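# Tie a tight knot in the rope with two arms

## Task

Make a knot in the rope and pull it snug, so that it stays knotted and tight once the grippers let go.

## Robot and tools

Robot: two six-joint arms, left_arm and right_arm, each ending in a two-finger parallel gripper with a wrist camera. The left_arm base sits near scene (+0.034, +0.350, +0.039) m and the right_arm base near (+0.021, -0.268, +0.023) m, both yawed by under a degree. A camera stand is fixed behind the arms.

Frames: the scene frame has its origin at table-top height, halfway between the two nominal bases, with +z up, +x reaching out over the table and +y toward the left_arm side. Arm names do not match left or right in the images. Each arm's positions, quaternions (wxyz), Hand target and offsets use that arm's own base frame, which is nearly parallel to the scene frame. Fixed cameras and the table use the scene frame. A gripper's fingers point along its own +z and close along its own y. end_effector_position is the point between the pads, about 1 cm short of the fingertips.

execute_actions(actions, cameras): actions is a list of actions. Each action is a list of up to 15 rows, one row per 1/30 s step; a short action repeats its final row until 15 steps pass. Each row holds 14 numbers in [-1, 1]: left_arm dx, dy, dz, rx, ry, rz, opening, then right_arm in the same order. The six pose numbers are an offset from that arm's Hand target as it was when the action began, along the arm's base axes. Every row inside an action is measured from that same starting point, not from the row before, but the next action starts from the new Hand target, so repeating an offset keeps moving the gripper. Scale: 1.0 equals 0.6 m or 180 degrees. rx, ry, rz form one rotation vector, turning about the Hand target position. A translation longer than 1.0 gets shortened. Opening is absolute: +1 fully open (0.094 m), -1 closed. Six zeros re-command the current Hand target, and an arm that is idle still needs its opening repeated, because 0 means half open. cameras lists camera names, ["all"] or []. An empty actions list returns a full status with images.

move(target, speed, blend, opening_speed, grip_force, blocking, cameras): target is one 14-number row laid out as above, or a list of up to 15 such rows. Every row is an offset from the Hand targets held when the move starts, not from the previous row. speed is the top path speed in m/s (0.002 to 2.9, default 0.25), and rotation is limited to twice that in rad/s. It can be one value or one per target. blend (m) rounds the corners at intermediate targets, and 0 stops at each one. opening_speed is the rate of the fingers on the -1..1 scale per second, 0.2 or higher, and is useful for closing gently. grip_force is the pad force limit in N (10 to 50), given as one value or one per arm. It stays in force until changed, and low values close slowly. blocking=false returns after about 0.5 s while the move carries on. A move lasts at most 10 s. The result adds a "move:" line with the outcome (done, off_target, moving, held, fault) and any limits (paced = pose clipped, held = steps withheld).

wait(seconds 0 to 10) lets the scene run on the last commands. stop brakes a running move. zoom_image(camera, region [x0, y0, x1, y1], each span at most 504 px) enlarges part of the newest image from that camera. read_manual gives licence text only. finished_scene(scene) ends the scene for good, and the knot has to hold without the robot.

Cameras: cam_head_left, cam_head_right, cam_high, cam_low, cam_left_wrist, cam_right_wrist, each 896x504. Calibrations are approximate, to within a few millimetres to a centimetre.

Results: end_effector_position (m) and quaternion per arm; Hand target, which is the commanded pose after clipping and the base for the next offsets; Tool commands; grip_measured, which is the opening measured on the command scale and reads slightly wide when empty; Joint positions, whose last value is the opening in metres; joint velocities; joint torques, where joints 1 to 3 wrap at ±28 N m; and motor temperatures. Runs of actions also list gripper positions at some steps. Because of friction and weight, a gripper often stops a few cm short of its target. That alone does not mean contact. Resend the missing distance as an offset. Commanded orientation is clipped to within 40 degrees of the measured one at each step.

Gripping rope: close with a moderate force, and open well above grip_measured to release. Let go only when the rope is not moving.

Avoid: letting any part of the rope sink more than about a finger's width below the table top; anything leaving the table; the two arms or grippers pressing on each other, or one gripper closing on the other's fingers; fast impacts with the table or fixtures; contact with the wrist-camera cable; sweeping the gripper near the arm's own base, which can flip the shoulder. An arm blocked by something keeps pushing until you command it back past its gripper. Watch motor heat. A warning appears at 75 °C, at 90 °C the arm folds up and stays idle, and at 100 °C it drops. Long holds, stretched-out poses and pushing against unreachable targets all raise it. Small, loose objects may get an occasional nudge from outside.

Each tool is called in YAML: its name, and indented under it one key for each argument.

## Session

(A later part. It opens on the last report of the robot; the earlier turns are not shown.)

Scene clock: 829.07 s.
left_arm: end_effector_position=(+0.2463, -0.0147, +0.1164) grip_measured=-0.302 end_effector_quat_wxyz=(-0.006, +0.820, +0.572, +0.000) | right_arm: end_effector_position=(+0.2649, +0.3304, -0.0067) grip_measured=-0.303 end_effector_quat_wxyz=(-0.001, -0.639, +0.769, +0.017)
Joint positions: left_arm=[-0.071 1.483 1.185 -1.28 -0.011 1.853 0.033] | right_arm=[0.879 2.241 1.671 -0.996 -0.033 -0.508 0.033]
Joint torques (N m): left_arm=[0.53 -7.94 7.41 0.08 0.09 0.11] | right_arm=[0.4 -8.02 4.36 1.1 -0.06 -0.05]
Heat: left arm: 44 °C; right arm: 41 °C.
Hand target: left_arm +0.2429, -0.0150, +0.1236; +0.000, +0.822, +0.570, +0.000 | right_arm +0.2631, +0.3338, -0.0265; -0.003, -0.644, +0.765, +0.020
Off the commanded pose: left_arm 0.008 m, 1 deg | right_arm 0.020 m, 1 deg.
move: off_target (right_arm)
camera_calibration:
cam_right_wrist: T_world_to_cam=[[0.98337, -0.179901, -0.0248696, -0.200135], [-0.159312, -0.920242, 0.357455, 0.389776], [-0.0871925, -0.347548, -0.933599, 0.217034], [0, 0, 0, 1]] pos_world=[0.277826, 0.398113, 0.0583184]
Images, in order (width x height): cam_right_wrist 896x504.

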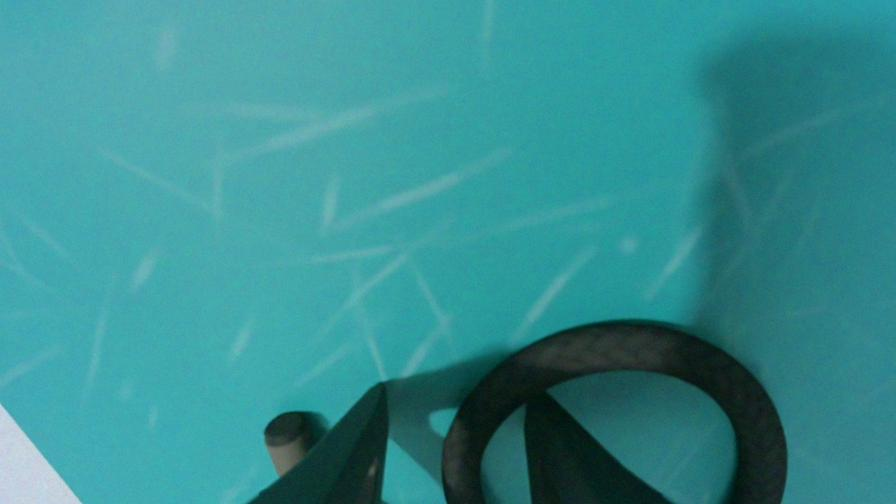

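move:
  target:
    - [0,0,0,0,0,0,-0.3,0,0,0,0,0,0,-0.86]
    - [0,0,0,0,0,0,-0.3,0,0,0.09,0,0,0,-0.86]
    - [0,0,0,0,0,0,-0.3,-0.102,0.006,0.095,0,0,0.14,-0.86]
  speed: [0.1,0.1,0.12]
  cameras: ["cam_right_wrist","cam_high","cam_low"]

zoom_image:
  camera: "cam_high"
  region: [340, 210, 480, 330]

zoom_image:
  camera: "cam_low"
  region: [300, 120, 480, 260]

Scene clock: 842.37 s.
left_arm: end_effector_position=(+0.2463, -0.0147, +0.1164) grip_measured=-0.302 end_effector_quat_wxyz=(-0.006, +0.820, +0.572, +0.000) | right_arm: end_effector_position=(+0.2049, +0.3354, +0.0216) grip_measured=-0.848 end_effector_quat_wxyz=(+0.022, +0.791, -0.611, -0.014)
Joint positions: left_arm=[-0.071 1.483 1.185 -1.28 -0.011 1.853 0.033] | right_arm=[1.006 2.136 1.615 -1.093 -0.031 -0.822 0.007]
Joint torques (N m): left_arm=[0.53 -7.94 7.42 0.07 0.09 0.1] | right_arm=[0.46 -12.62 4.6 0.52 -0.08 -0.05]
Heat: left arm: 43 °C; right arm: 42 °C.
Hand target: left_arm +0.2429, -0.0150, +0.1236; +0.000, +0.822, +0.570, +0.000 | right_arm +0.2019, +0.3375, +0.0306; +0.008, +0.796, -0.606, -0.019
Off the commanded pose: left_arm 0.008 m, 1 deg | right_arm 0.010 m, 2 deg.
move: done
camera_calibration:
cam_right_wrist: T_world_to_cam=[[0.965431, 0.255805, -0.0500646, -0.281456], [0.255238, -0.888787, 0.380672, 0.278801], [0.0528812, -0.380291, -0.923354, 0.222006], [0, 0, 0, 1]] pos_world=[0.188826, 0.40422, 0.0847672]
Images, in order (width x height): cam_high 896x504, cam_low 896x504, cam_right_wrist 896x504.

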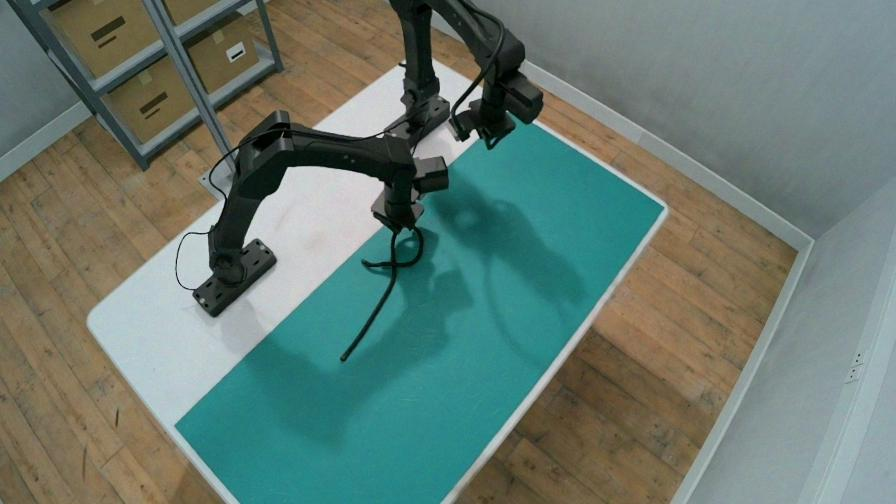

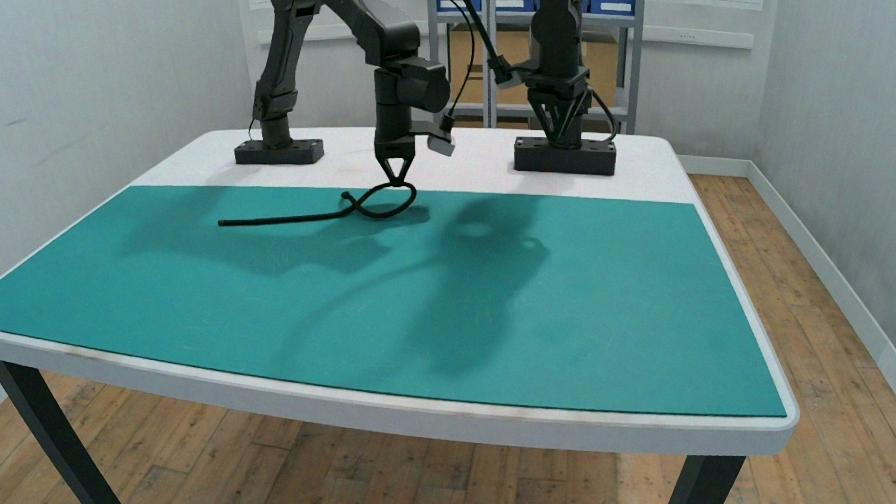

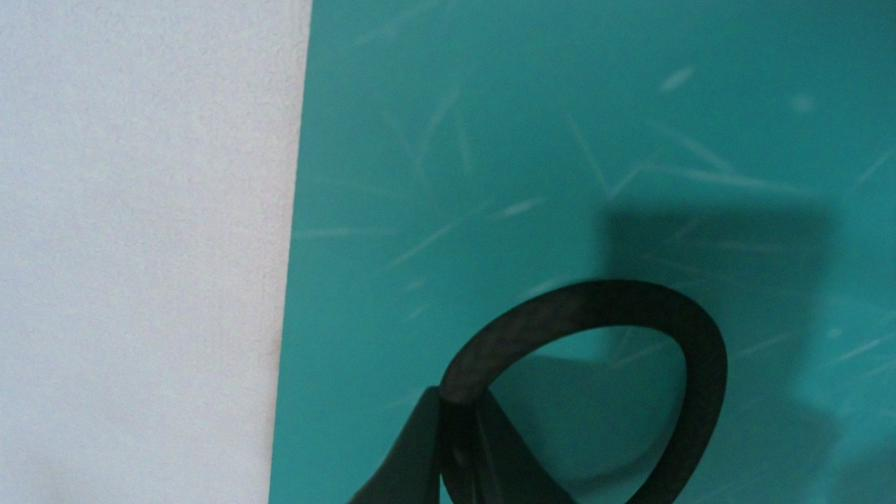

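Scaled by 3.600.

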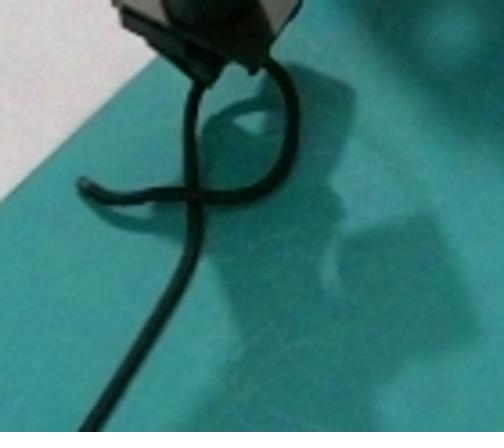

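Scaled by 2.800.

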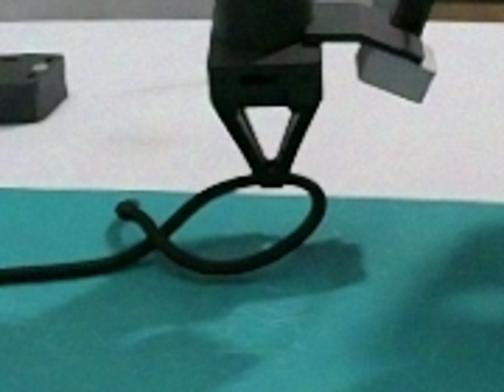

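move:
  target:
    - [0,0,0,0,0,0,-0.3,0.12,0.0,0.0,0,0,-0.2,-0.86]
    - [0,0,0,0,0,0,-0.3,0.125,0.0,-0.085,0,0,-0.2,-0.86]
    - [0,0,0,0,0,0,-0.3,0.125,0.0,-0.085,0,0,-0.2,-0.4]
    - [0,0,0,0,0,0,-0.3,0.125,0.0,0.12,0,0,-0.2,-0.3]
    - [0,0,0,0,0,0,-0.3,0.125,-0.08,0.15,0,0,-0.6,-0.3]
  speed: 0.15
  blend: [0.02,0,0,0.02,0]
  cameras: ["cam_right_wrist","cam_low","cam_high"]

zoom_image:
  camera: "cam_high"
  region: [320, 190, 480, 370]

Scene clock: 991.83 s.
left_arm: end_effector_position=(+0.2463, -0.0147, +0.1164) grip_measured=-0.302 end_effector_quat_wxyz=(-0.006, +0.820, +0.572, +0.000) | right_arm: end_effector_position=(+0.2743, +0.2944, +0.1119) grip_measured=-0.303 end_effector_quat_wxyz=(-0.003, +0.015, +1.000, +0.010)
Joint positions: left_arm=[-0.071 1.483 1.185 -1.28 -0.011 1.853 0.033] | right_arm=[0.81 2.077 1.888 -1.371 -0.018 0.84 0.033]
Joint torques (N m): left_arm=[0.53 -7.95 7.39 0.08 0.09 0.1] | right_arm=[-0.65 -12.38 4.81 0.64 0.09 0.1]
Motor temperatures (°C): left_arm=[29 41 35 31 31 31 29] | right_arm=[30 50 38 31 30 31 32]
Heat: left arm: 41 °C; right arm: 50 °C.
Hand target: left_arm +0.2429, -0.0150, +0.1236; +0.000, +0.822, +0.570, +0.000 | right_arm +0.2768, +0.2894, +0.1205; +0.010, +0.022, +1.000, +0.017
Off the commanded pose: left_arm 0.008 m, 1 deg | right_arm 0.010 m, 2 deg.
move: done; blend cut to 0 m at target 4; target 3's new opening was sent with right_arm's hand 0.015 m and 1 deg from that target; target 4's new opening was sent with right_arm's hand 0.017 m and 2 deg from that target
camera_calibration:
cam_right_wrist: T_world_to_cam=[[-0.0267499, -0.999479, -0.0180751, 0.304715], [-0.924195, 0.0178357, 0.381504, 0.246696], [-0.380983, 0.0269101, -0.92419, 0.285432], [0, 0, 0, 1]] pos_world=[0.344891, 0.292475, 0.175186]
Images, in order (width x height): cam_high 896x504, cam_low 896x504, cam_right_wrist 896x504.

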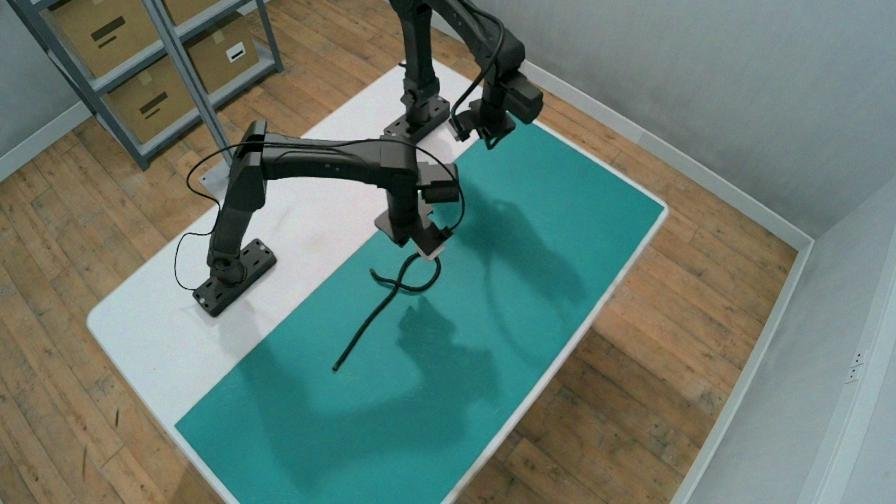

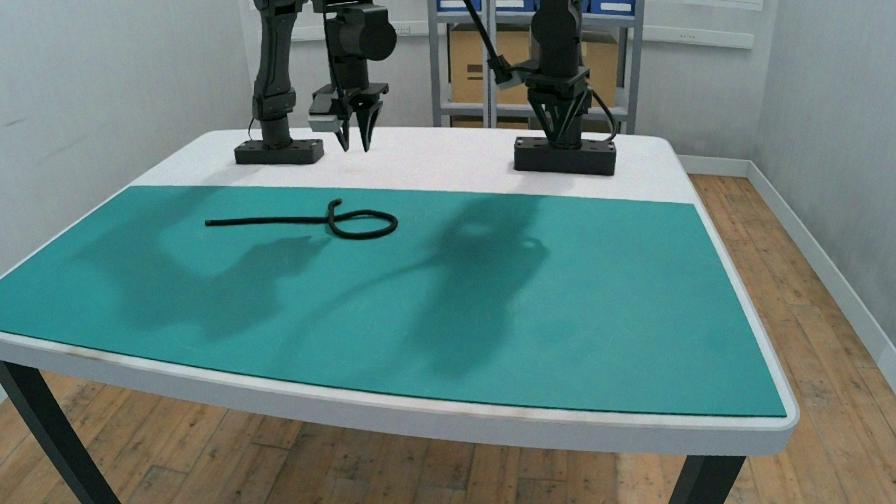

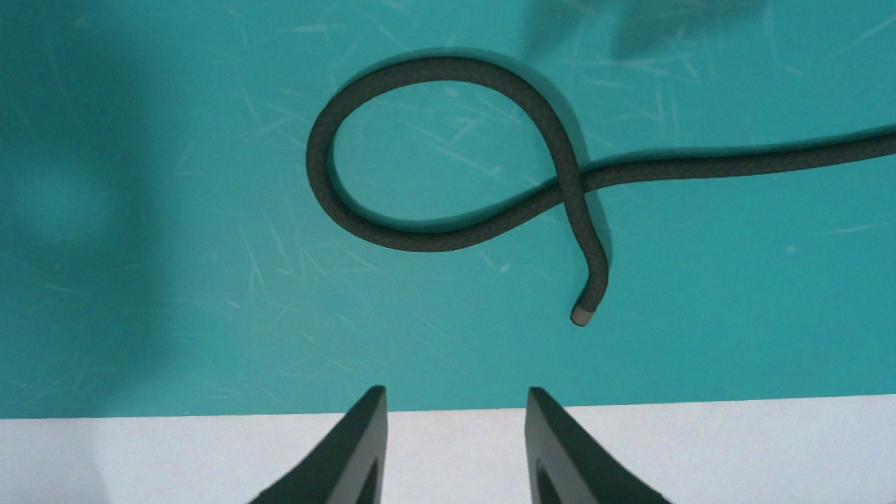

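Scaled by 2.800.

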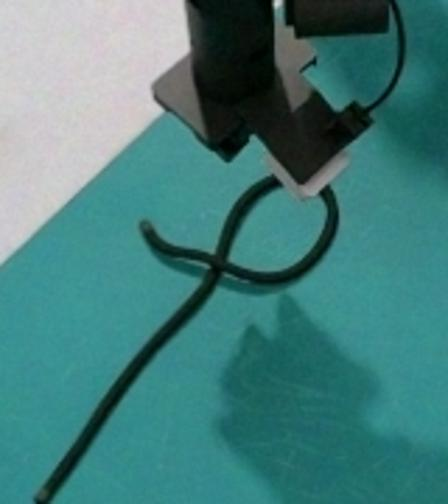

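move:
  target:
    - [0,0,0,0,0,0,-0.3,0.03,-0.4,0.0,0,0,-0.3,-0.3]
    - [0.005,-0.5,0.0,0,0,0.492,-0.3,0.03,-0.4,0.0,0,0,-0.4,-0.3]
    - [0.005,-0.625,-0.14,0,0,0.492,-0.3,0.03,-0.4,0.0,0,0,-0.4,-0.3]
  speed: 0.35
  blend: [0.05,0.05,0]
  cameras: ["cam_left_wrist"]

Scene clock: 1022.37 s.
left_arm: end_effector_position=(+0.2387, -0.3841, +0.0365) grip_measured=-0.302 end_effector_quat_wxyz=(-0.009, +0.197, +0.980, +0.009) | right_arm: end_effector_position=(+0.2978, +0.0519, +0.1184) grip_measured=-0.303 end_effector_quat_wxyz=(+0.009, +0.604, +0.797, +0.007)
Joint positions: left_arm=[-1.016 2.359 2.048 -1.285 0.002 -0.62 0.033] | right_arm=[0.171 1.664 1.374 -1.257 0.003 1.467 0.033]
Joint torques (N m): left_arm=[0.58 -13.59 8.99 0.33 -0.03 -0.07] | right_arm=[0.12 -8.23 5.04 0.61 0.11 0.11]
Heat: left arm: 40 °C; right arm: 46 °C.
Hand target: left_arm +0.2458, -0.3901, +0.0398; +0.000, +0.190, +0.982, +0.000 | right_arm +0.2948, +0.0495, +0.1205; +0.018, +0.606, +0.796, +0.008
Off the commanded pose: left_arm 0.010 m, 2 deg | right_arm 0.004 m, 1 deg.
move: done
camera_calibration:
cam_left_wrist: T_world_to_cam=[[-0.399083, -0.91691, 0.00311071, -0.254968], [-0.822987, 0.359695, 0.439674, 0.355738], [-0.40426, 0.172906, -0.898152, 0.288427], [0, 0, 0, 1]] pos_world=[0.307614, -0.411611, 0.103435]
Images, in order (width x height): cam_left_wrist 896x504.

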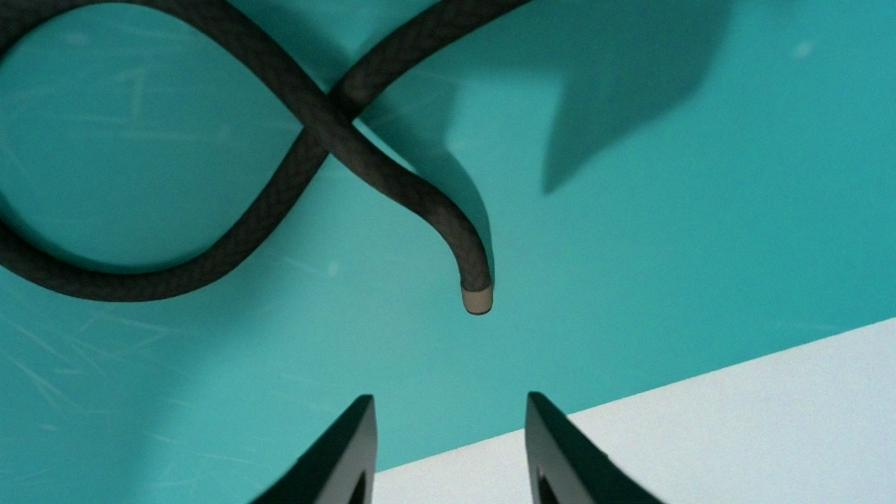

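move:
  target:
    - [-0.0053,-0.0123,-0.125,0,0,0,-0.3,0,0,0,0,0,0,-0.3]
    - [-0.0053,-0.0123,-0.125,0,0,0,-0.86,0,0,0,0,0,0,-0.3]
  speed: 0.12
  cameras: ["cam_left_wrist"]

Scene clock: 1031.37 s.
left_arm: end_effector_position=(+0.2450, -0.3970, -0.0179) grip_measured=-0.856 end_effector_quat_wxyz=(+0.003, +0.191, +0.982, -0.006) | right_arm: end_effector_position=(+0.2978, +0.0519, +0.1184) grip_measured=-0.303 end_effector_quat_wxyz=(+0.009, +0.604, +0.797, +0.007)
Joint positions: left_arm=[-1.019 2.421 1.94 -1.076 0.003 -0.635 0.007] | right_arm=[0.171 1.664 1.374 -1.257 0.003 1.467 0.033]
Joint torques (N m): left_arm=[-0.39 -12.36 5.24 0.68 -0.04 -0.06] | right_arm=[0.1 -8.24 5.05 0.62 0.12 0.1]
Heat: left arm: 43 °C; right arm: 46 °C.
Hand target: left_arm +0.2427, -0.3975, -0.0352; +0.000, +0.190, +0.982, -0.001 | right_arm +0.2948, +0.0495, +0.1205; +0.018, +0.606, +0.796, +0.008
Off the commanded pose: left_arm 0.017 m, 1 deg | right_arm 0.004 m, 1 deg.
move: off_target (left_arm); target 2's new opening was sent with left_arm's hand 0.017 m and 0 deg from that target
camera_calibration:
cam_left_wrist: T_world_to_cam=[[-0.38808, -0.921246, 0.0264602, -0.26819], [-0.835484, 0.363782, 0.41186, 0.393616], [-0.38905, 0.137728, -0.910863, 0.226395], [0, 0, 0, 1]] pos_world=[0.31286, -0.42144, 0.0511969]
Images, in order (width x height): cam_left_wrist 896x504.

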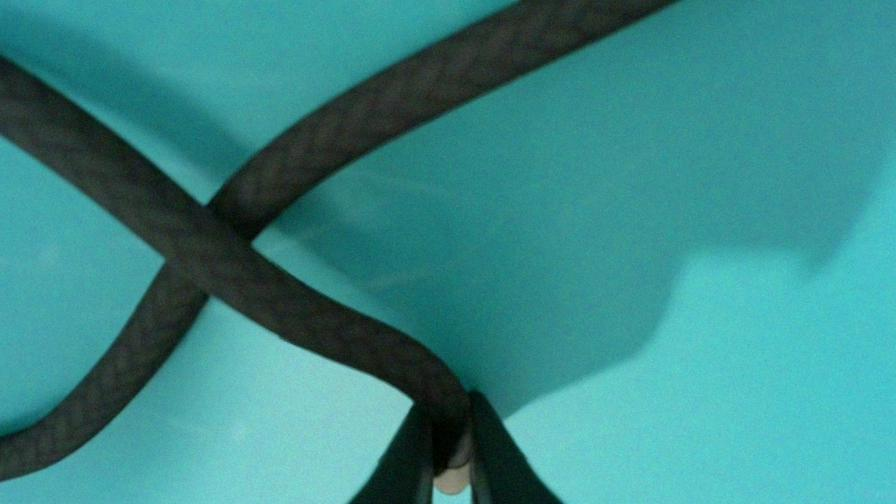

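move:
  target:
    - [0,0,0.07,0,0,0,-0.87,0,0,0,0,0,0,-0.3]
    - [-0.155,0.04,0.07,0,0,0.11,-0.87,0.15,0.1,0.05,0,0,0,-0.3]
  speed: 0.12
  blend: [0.01,0]
  cameras: ["cam_left_wrist","cam_high","cam_right_wrist"]

zoom_image:
  camera: "cam_high"
  region: [320, 190, 480, 370]

Scene clock: 1101.33 s.
left_arm: end_effector_position=(+0.1495, -0.3731, -0.0008) grip_measured=-0.864 end_effector_quat_wxyz=(-0.007, +0.022, +1.000, +0.011) | right_arm: end_effector_position=(+0.3837, +0.1087, +0.1539) grip_measured=-0.303 end_effector_quat_wxyz=(+0.020, +0.606, +0.795, +0.021)
Joint positions: left_arm=[-1.191 2.181 1.596 -1.011 0.004 -1.146 0.006] | right_arm=[0.277 2.03 1.985 -1.468 0.008 1.578 0.033]
Joint torques (N m): left_arm=[-0.03 -15.57 4.74 0.38 -0.05 -0.06] | right_arm=[0.5 -7.2 8.65 0.39 0.12 0.08]
Motor temperatures (°C): left_arm=[29 47 34 31 31 31 30] | right_arm=[30 45 38 31 30 31 31]
Heat: left arm: 47 °C; right arm: 45 °C.
Hand target: left_arm +0.1497, -0.3735, +0.0068; +0.000, +0.019, +1.000, -0.001 | right_arm +0.3848, +0.1094, +0.1504; +0.018, +0.606, +0.796, +0.008
Off the commanded pose: left_arm 0.008 m, 2 deg | right_arm 0.004 m, 2 deg.
move: done
camera_calibration:
cam_left_wrist: T_world_to_cam=[[-0.0587831, -0.998254, -0.0057973, -0.361673], [-0.899958, 0.05048, 0.433043, 0.190971], [-0.431995, 0.0306729, -0.901354, 0.168017], [0, 0, 0, 1]] pos_world=[0.223188, -0.375835, 0.0666479]
cam_right_wrist: T_world_to_cam=[[-0.961636, -0.268692, -0.0553246, 0.407626], [-0.269762, 0.889548, 0.36869, -0.00869007], [-0.0498503, 0.36947, -0.927905, 0.207109], [0, 0, 0, 1]] pos_world=[0.399968, 0.0407358, 0.217933]
Images, in order (width x height): cam_high 896x504, cam_left_wrist 896x504, cam_right_wrist 896x504.

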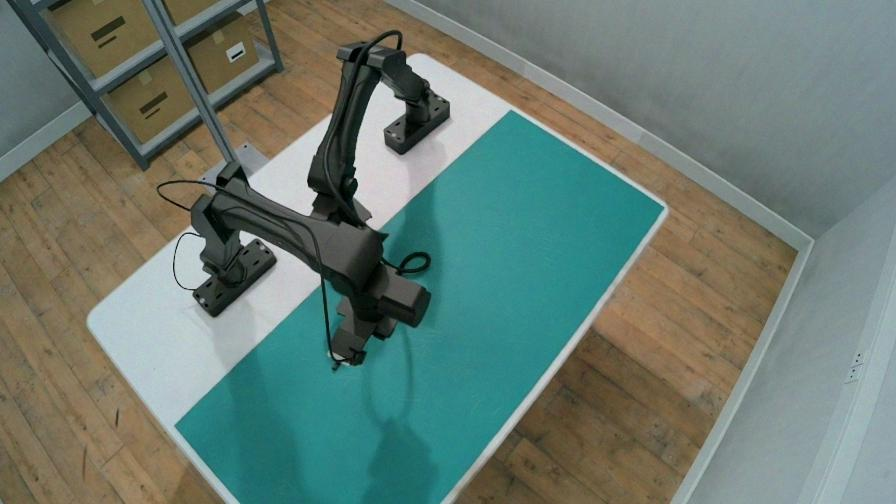

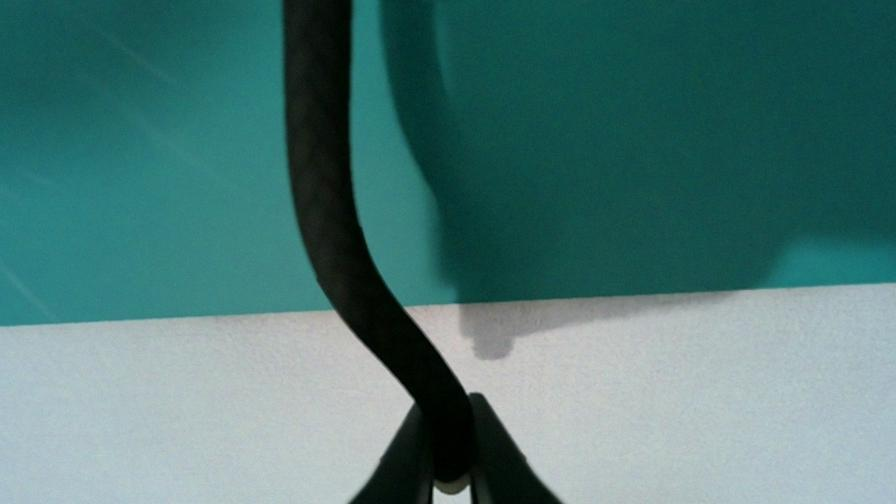

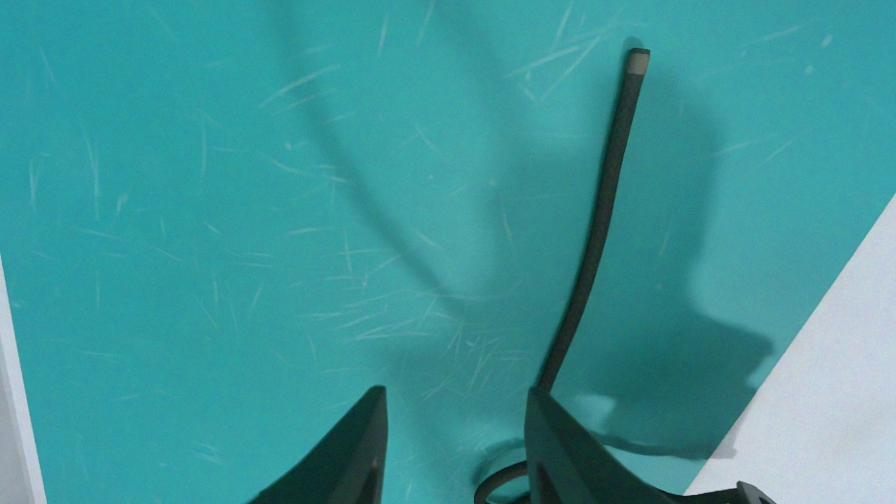

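Scaled by 2.800.

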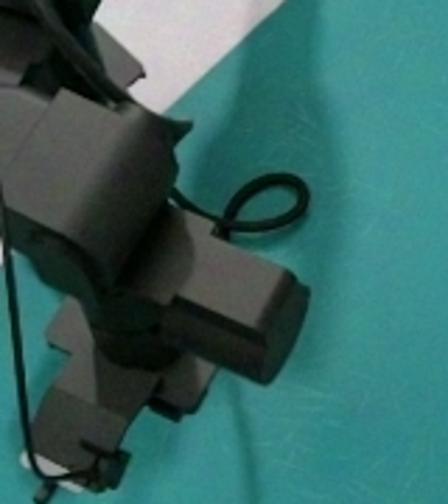

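wait:
  seconds: 0
  cameras: ["cam_high","cam_right_wrist"]

Scene clock: 1226.90 s.
left_arm: end_effector_position=(+0.1495, -0.3732, -0.0008) grip_measured=-0.865 end_effector_quat_wxyz=(-0.007, +0.022, +1.000, +0.011) | right_arm: end_effector_position=(+0.3836, +0.1086, +0.1539) grip_measured=-0.303 end_effector_quat_wxyz=(+0.020, +0.606, +0.795, +0.021)
Joint positions: left_arm=[-1.191 2.181 1.596 -1.011 0.004 -1.147 0.006] | right_arm=[0.277 2.03 1.985 -1.468 0.008 1.578 0.033]
Joint torques (N m): left_arm=[-0.05 -15.58 4.74 0.41 -0.05 -0.06] | right_arm=[0.5 -7.19 8.68 0.37 0.11 0.11]
Heat: left arm: 51 °C; right arm: 42 °C.
Hand target: left_arm +0.1497, -0.3735, +0.0068; +0.000, +0.019, +1.000, -0.001 | right_arm +0.3848, +0.1094, +0.1504; +0.018, +0.606, +0.796, +0.008
Tool commands: left_gripper/opening=-0.87 right_gripper/opening=-0.3
Off the commanded pose: left_arm 0.008 m, 2 deg | right_arm 0.004 m, 1 deg.
camera_calibration:
cam_right_wrist: T_world_to_cam=[[-0.961642, -0.268736, -0.0549981, 0.407558], [-0.269682, 0.889573, 0.368689, -0.00872251], [-0.0501553, 0.369379, -0.927925, 0.207239], [0, 0, 0, 1]] pos_world=[0.399967, 0.0407355, 0.217933]
Images, in order (width x height): cam_high 896x504, cam_right_wrist 896x504.

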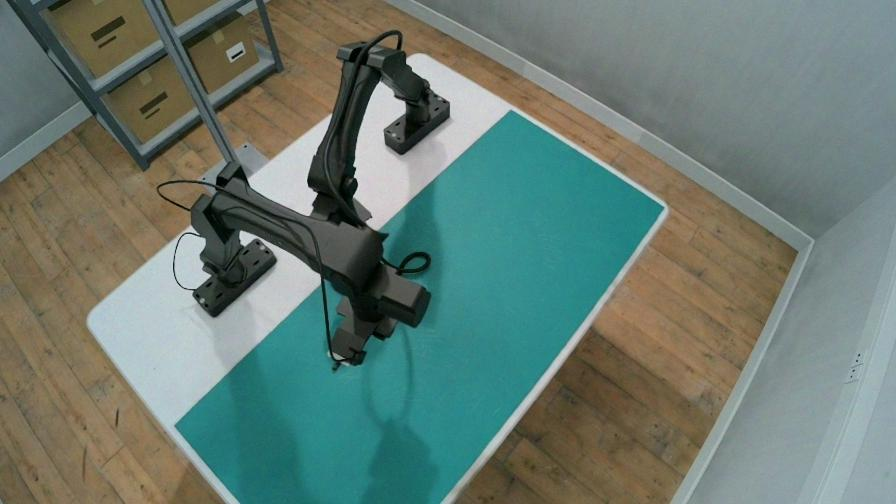

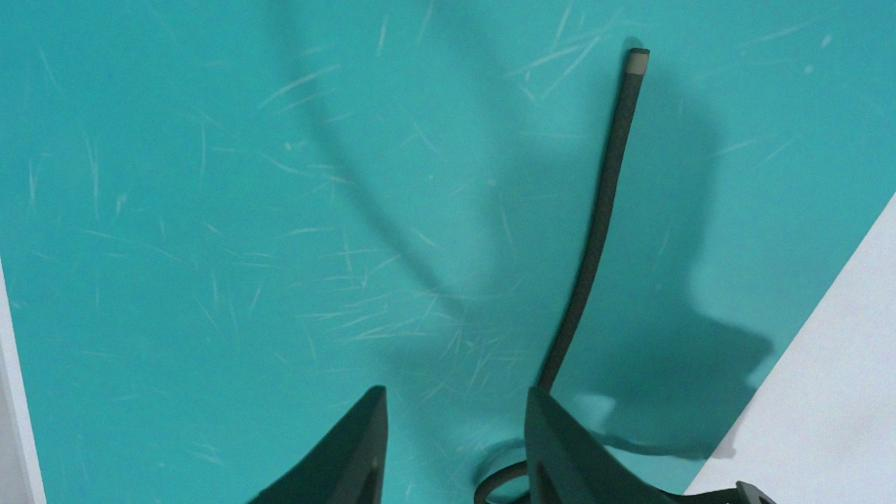

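move:
  target: [0,0,0,0,0,0,-0.87,-0.2,-0.35,0.05,0,0,0,-0.3]
  cameras: ["cam_high","cam_head_right"]

Scene clock: 1232.80 s.
left_arm: end_effector_position=(+0.1495, -0.3732, -0.0008) grip_measured=-0.865 end_effector_quat_wxyz=(-0.007, +0.022, +1.000, +0.011) | right_arm: end_effector_position=(+0.2747, -0.1037, +0.1800) grip_measured=-0.303 end_effector_quat_wxyz=(+0.026, +0.607, +0.794, +0.010)
Joint positions: left_arm=[-1.191 2.181 1.596 -1.011 0.004 -1.147 0.006] | right_arm=[-0.367 1.617 1.568 -1.466 -0.005 0.938 0.033]
Joint velocities: left_arm=[-0.012 0.017 -0.007 0.037 -0.022 -0.007 0.009] | right_arm=[within noise]
Joint torques (N m): left_arm=[-0.02 -15.6 4.74 0.41 -0.05 -0.07] | right_arm=[-0.14 -7.6 4.82 0.42 0.01 0]
Heat: left arm: 51 °C; right arm: 42 °C.
Hand target: left_arm +0.1497, -0.3735, +0.0068; +0.000, +0.019, +1.000, +0.000 | right_arm +0.2648, -0.1006, +0.1805; +0.018, +0.606, +0.796, +0.008
Off the commanded pose: left_arm 0.008 m, 2 deg | right_arm 0.010 m, 1 deg.
move: done
Images, in order (width x height): cam_head_right 896x504, cam_high 896x504.

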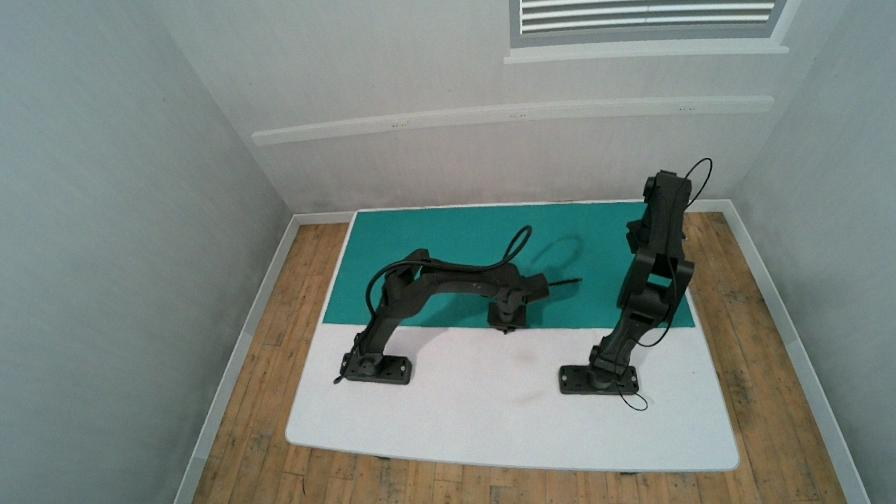

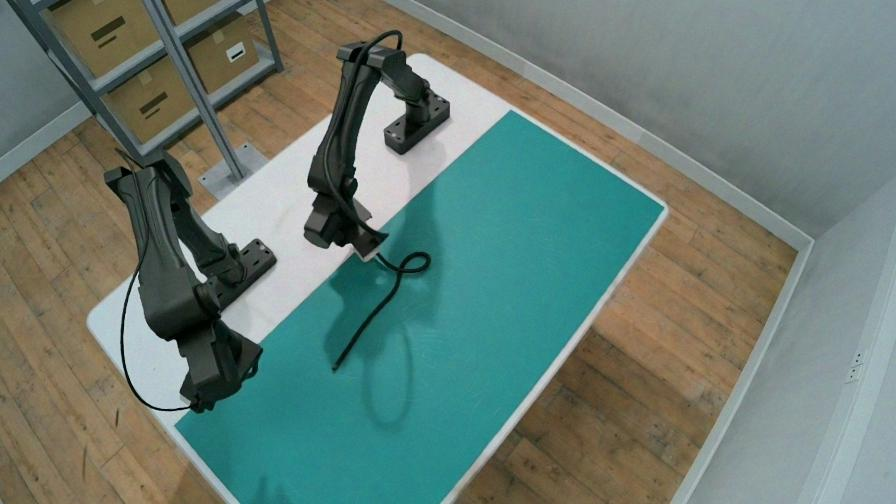

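move:
  target:
    - [0,0,0,0,0,0,-0.3,0,0,0,0,0,0,-0.3]
    - [0,0,0.15,0,0,0,-0.3,0,0,0,0,0,0,-0.3]
    - [0.237,0.12,0.22,0,0,0.344,-1,0,0,0,0,0,0,-0.3]
  blend: [0,0.03,0]
  cameras: ["cam_left_wrist","cam_high"]

Scene clock: 1267.50 s.
left_arm: end_effector_position=(+0.2912, -0.3016, +0.1409) grip_measured=-0.997 end_effector_quat_wxyz=(+0.001, -0.495, +0.869, -0.010) | right_arm: end_effector_position=(+0.2747, -0.1037, +0.1800) grip_measured=-0.303 end_effector_quat_wxyz=(+0.026, +0.607, +0.794, +0.010)
Joint positions: left_arm=[-0.804 2.166 2.142 -1.527 0.004 -1.839 0] | right_arm=[-0.367 1.617 1.568 -1.466 -0.005 0.937 0.033]
Joint torques (N m): left_arm=[0.05 -10.71 9.02 0.11 -0.07 -0.08] | right_arm=[-0.14 -7.6 4.81 0.42 0 -0.02]
Heat: left arm: 51 °C; right arm: 41 °C.
Hand target: left_arm +0.2920, -0.3015, +0.1388; +0.001, -0.499, +0.867, +0.000 | right_arm +0.2649, -0.1006, +0.1805; +0.018, +0.606, +0.796, +0.008
Off the commanded pose: left_arm 0.002 m, 1 deg | right_arm 0.010 m, 1 deg.
move: done
camera_calibration:
cam_left_wrist: T_world_to_cam=[[0.851782, -0.522737, 0.0348251, -0.408634], [-0.485436, -0.762506, 0.427711, -0.111716], [-0.197026, -0.381222, -0.903244, 0.162385], [0, 0, 0, 1]] pos_world=[0.325831, -0.236887, 0.208686]
Images, in order (width x height): cam_high 896x504, cam_left_wrist 896x504.

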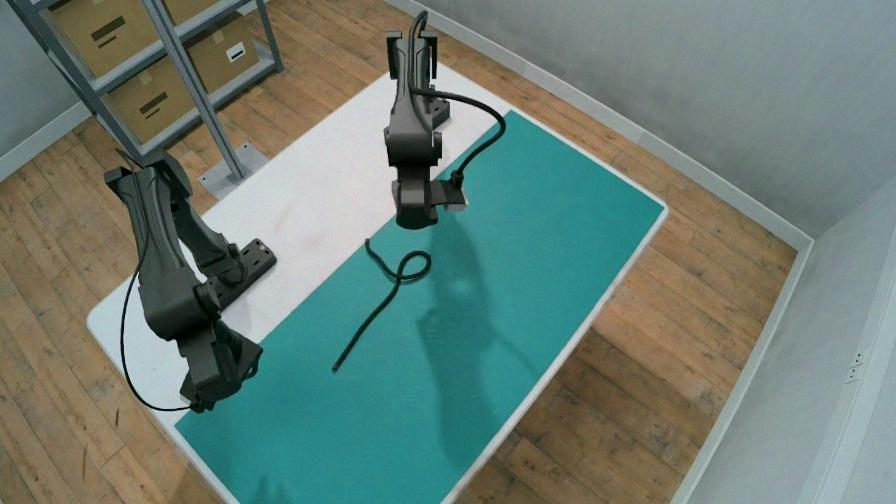

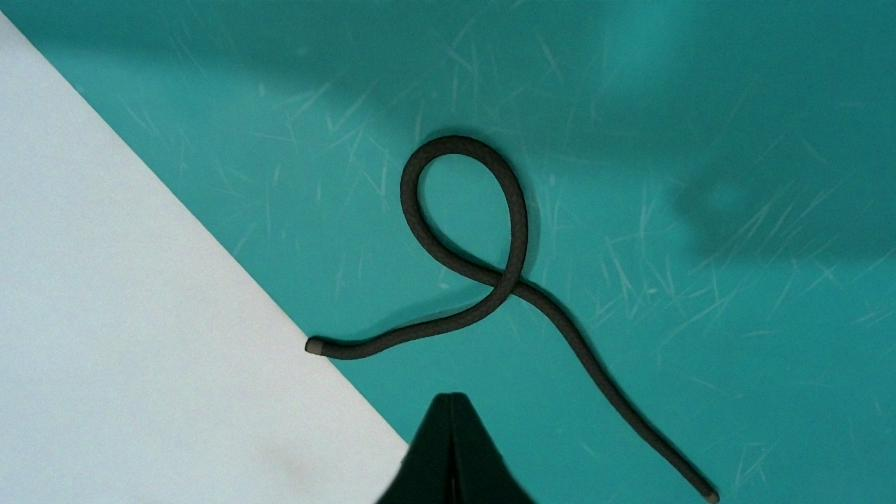

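move:
  target:
    - [0.032,0.0275,-0.17,0,0,-0.389,-0.3,0,0,0,0,0,0,-1]
    - [0.032,0.0275,-0.288,0,0,-0.389,-0.3,0,0,0,0,0,0,-1]
  cameras: ["cam_left_wrist","cam_high"]

zoom_image:
  camera: "cam_high"
  region: [320, 180, 500, 380]

Scene clock: 1374.60 s.
left_arm: end_effector_position=(+0.3048, -0.2834, -0.0193) grip_measured=-0.302 end_effector_quat_wxyz=(-0.008, +0.091, +0.996, +0.003) | right_arm: end_effector_position=(+0.2747, -0.1037, +0.1800) grip_measured=-0.986 end_effector_quat_wxyz=(+0.026, +0.607, +0.794, +0.010)
Joint positions: left_arm=[-0.749 2.25 1.633 -0.97 0.005 -0.567 0.033] | right_arm=[-0.367 1.617 1.568 -1.466 -0.005 0.937 0.001]
Joint torques (N m): left_arm=[0.5 -10.99 4.98 0.87 -0.06 0.03] | right_arm=[-0.16 -7.6 4.82 0.42 0 -0.01]
Heat: left arm: 44 °C; right arm: 41 °C.
Hand target: left_arm +0.3110, -0.2850, -0.0341; +0.000, +0.089, +0.996, +0.000 | right_arm +0.2649, -0.1006, +0.1805; +0.018, +0.606, +0.796, +0.008
Off the commanded pose: left_arm 0.016 m, 1 deg | right_arm 0.010 m, 1 deg.
move: off_target (left_arm)
camera_calibration:
cam_left_wrist: T_world_to_cam=[[-0.19514, -0.980701, 0.0120716, -0.216196], [-0.882145, 0.180882, 0.43486, 0.365666], [-0.428651, 0.0742095, -0.900417, 0.227034], [0, 0, 0, 1]] pos_world=[0.3777, -0.295014, 0.0480217]
Images, in order (width x height): cam_high 896x504, cam_left_wrist 896x504.

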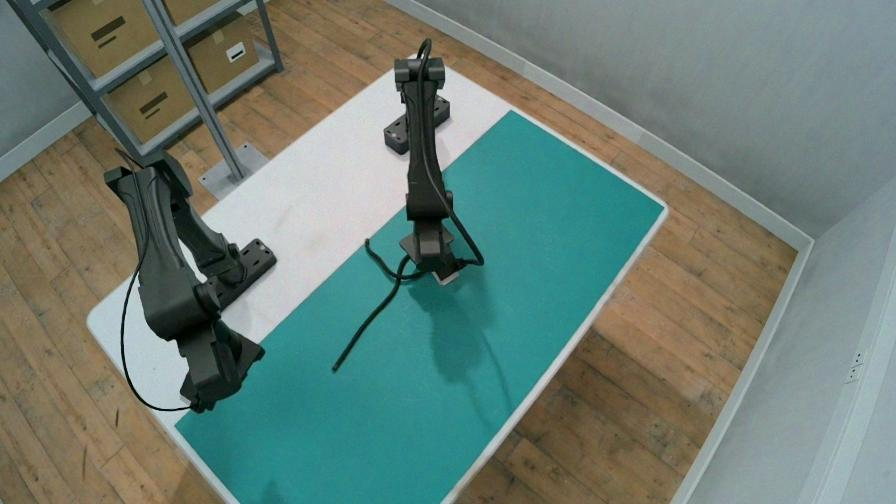

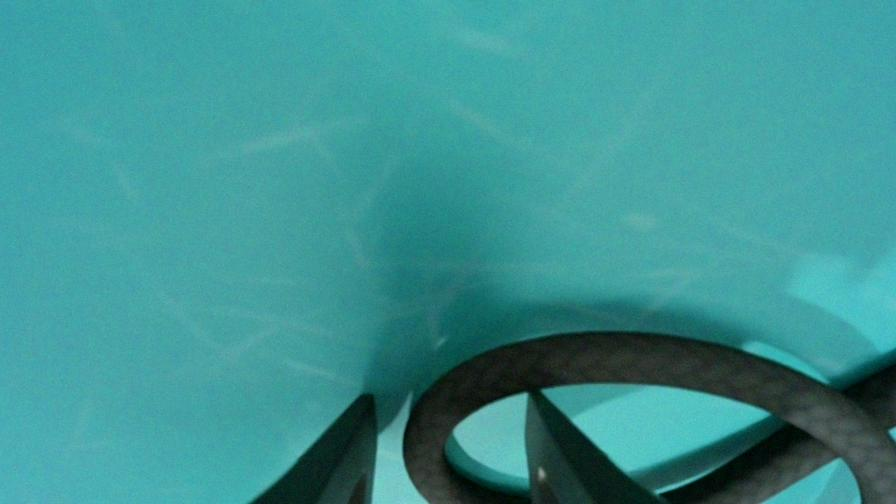

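Scaled by 2.520.

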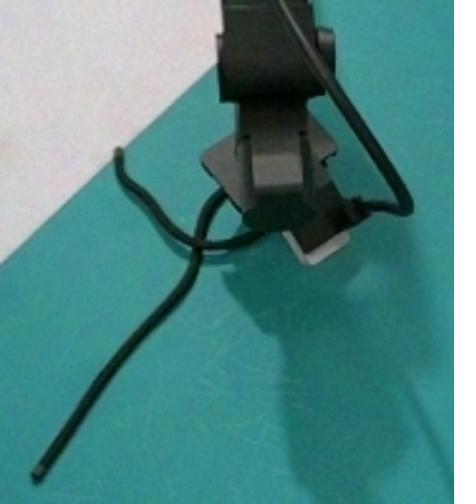

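move:
  target:
    - [0,0,0,0,0,0,-0.86,0,0,0,0,0,0,-1]
    - [0,0,0.27,0,0,0,-0.86,0,0,0,0,0,0,-1]
  speed: 0.15
  cameras: ["cam_low","cam_high","cam_head_left","cam_left_wrist"]

zoom_image:
  camera: "cam_low"
  region: [400, 150, 700, 400]

Scene clock: 1387.80 s.
left_arm: end_effector_position=(+0.3072, -0.2867, +0.1195) grip_measured=-0.855 end_effector_quat_wxyz=(-0.008, +0.091, +0.996, +0.000) | right_arm: end_effector_position=(+0.2747, -0.1037, +0.1800) grip_measured=-0.986 end_effector_quat_wxyz=(+0.026, +0.607, +0.794, +0.010)
Joint positions: left_arm=[-0.75 2.194 2.101 -1.491 0.009 -0.567 0.007] | right_arm=[-0.367 1.617 1.568 -1.466 -0.005 0.937 0.001]
Joint torques (N m): left_arm=[0.55 -13.31 8.85 0.12 -0.1 0.03] | right_arm=[-0.16 -7.6 4.81 0.42 0 -0.01]
Motor temperatures (°C): left_arm=[29 44 36 31 31 31 30] | right_arm=[30 40 39 31 30 31 30]
Heat: left arm: 44 °C; right arm: 40 °C.
Hand target: left_arm +0.3110, -0.2850, +0.1281; +0.000, +0.089, +0.996, -0.001 | right_arm +0.2649, -0.1006, +0.1805; +0.018, +0.606, +0.796, +0.008
Off the commanded pose: left_arm 0.009 m, 1 deg | right_arm 0.010 m, 1 deg.
move: done
camera_calibration:
cam_left_wrist: T_world_to_cam=[[-0.195863, -0.980483, 0.0170707, -0.22103], [-0.881973, 0.183741, 0.434007, 0.308891], [-0.428673, 0.0699499, -0.900748, 0.352154], [0, 0, 0, 1]] pos_world=[0.380101, -0.298105, 0.186914]
Images, in order (width x height): cam_head_left 896x504, cam_high 896x504, cam_low 896x504, cam_left_wrist 896x504.

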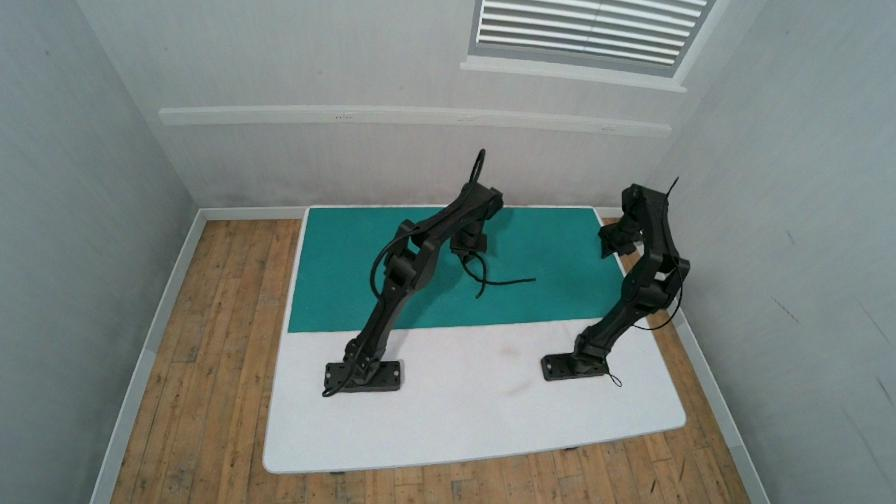

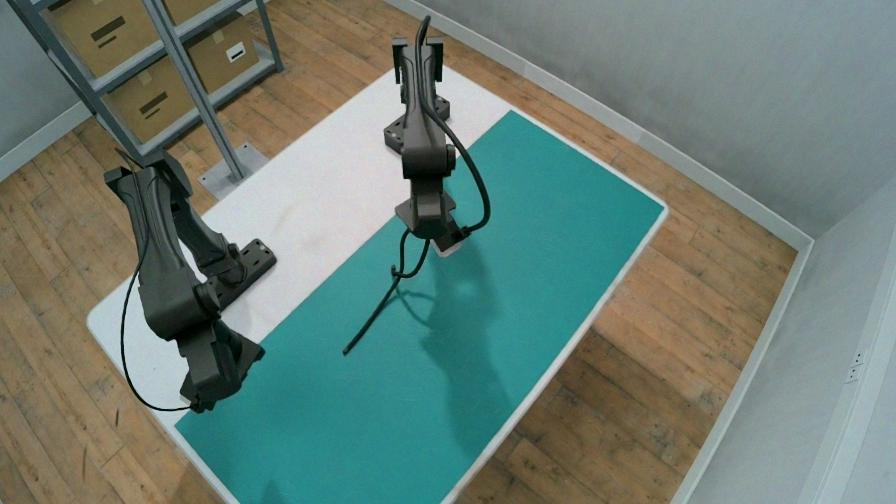

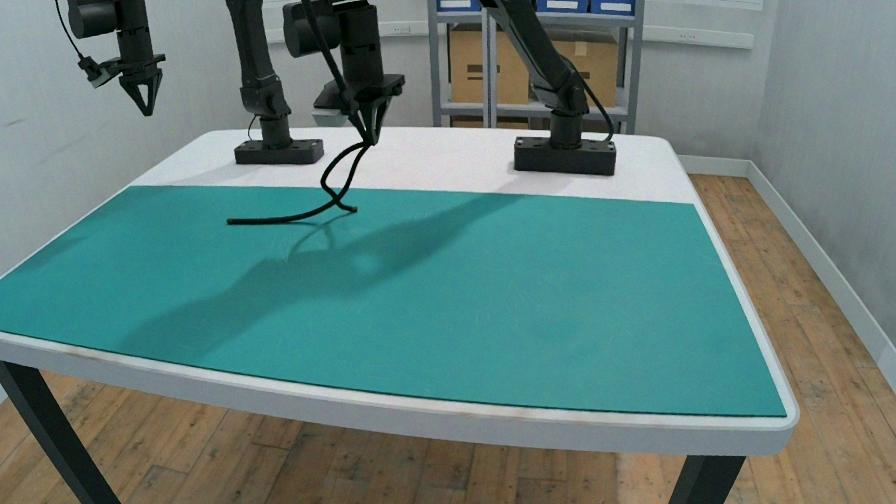

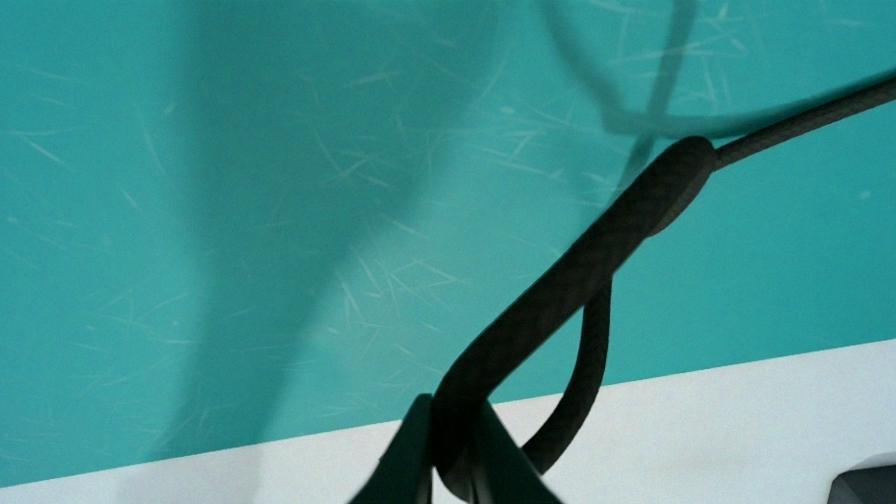

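Scaled by 1.680.

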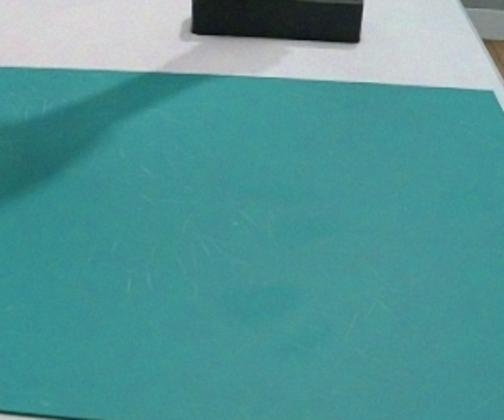

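zoom_image:
  camera: "cam_low"
  region: [220, 60, 440, 250]

zoom_image:
  camera: "cam_high"
  region: [320, 170, 500, 370]

zoom_image:
  camera: "cam_head_left"
  region: [420, 200, 560, 320]

Scaled by 2.291.

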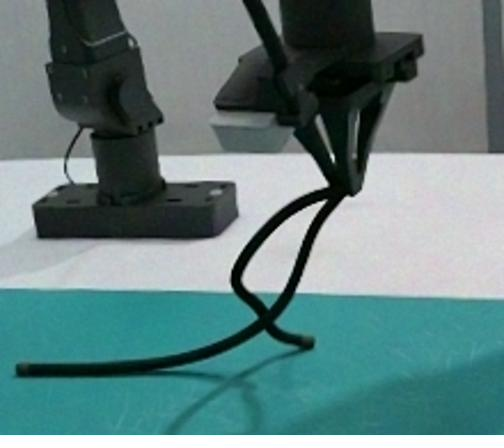

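Scaled by 2.520.

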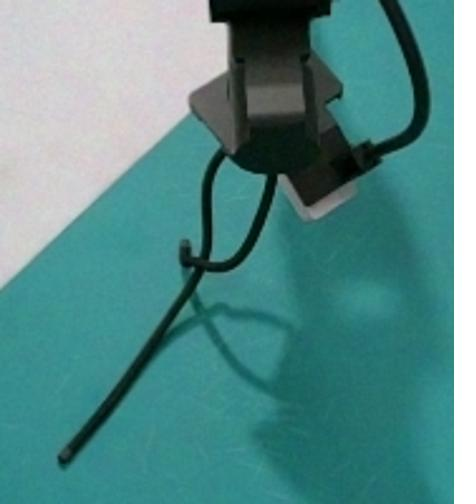

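Scaled by 3.600.

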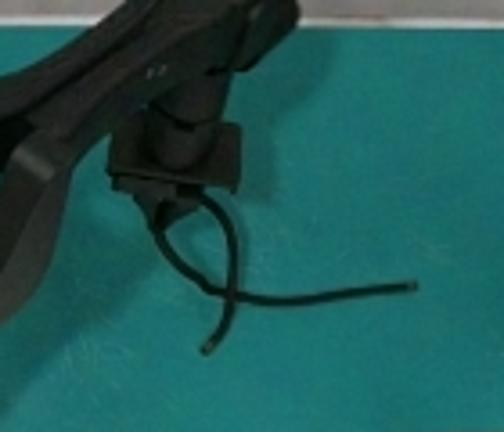

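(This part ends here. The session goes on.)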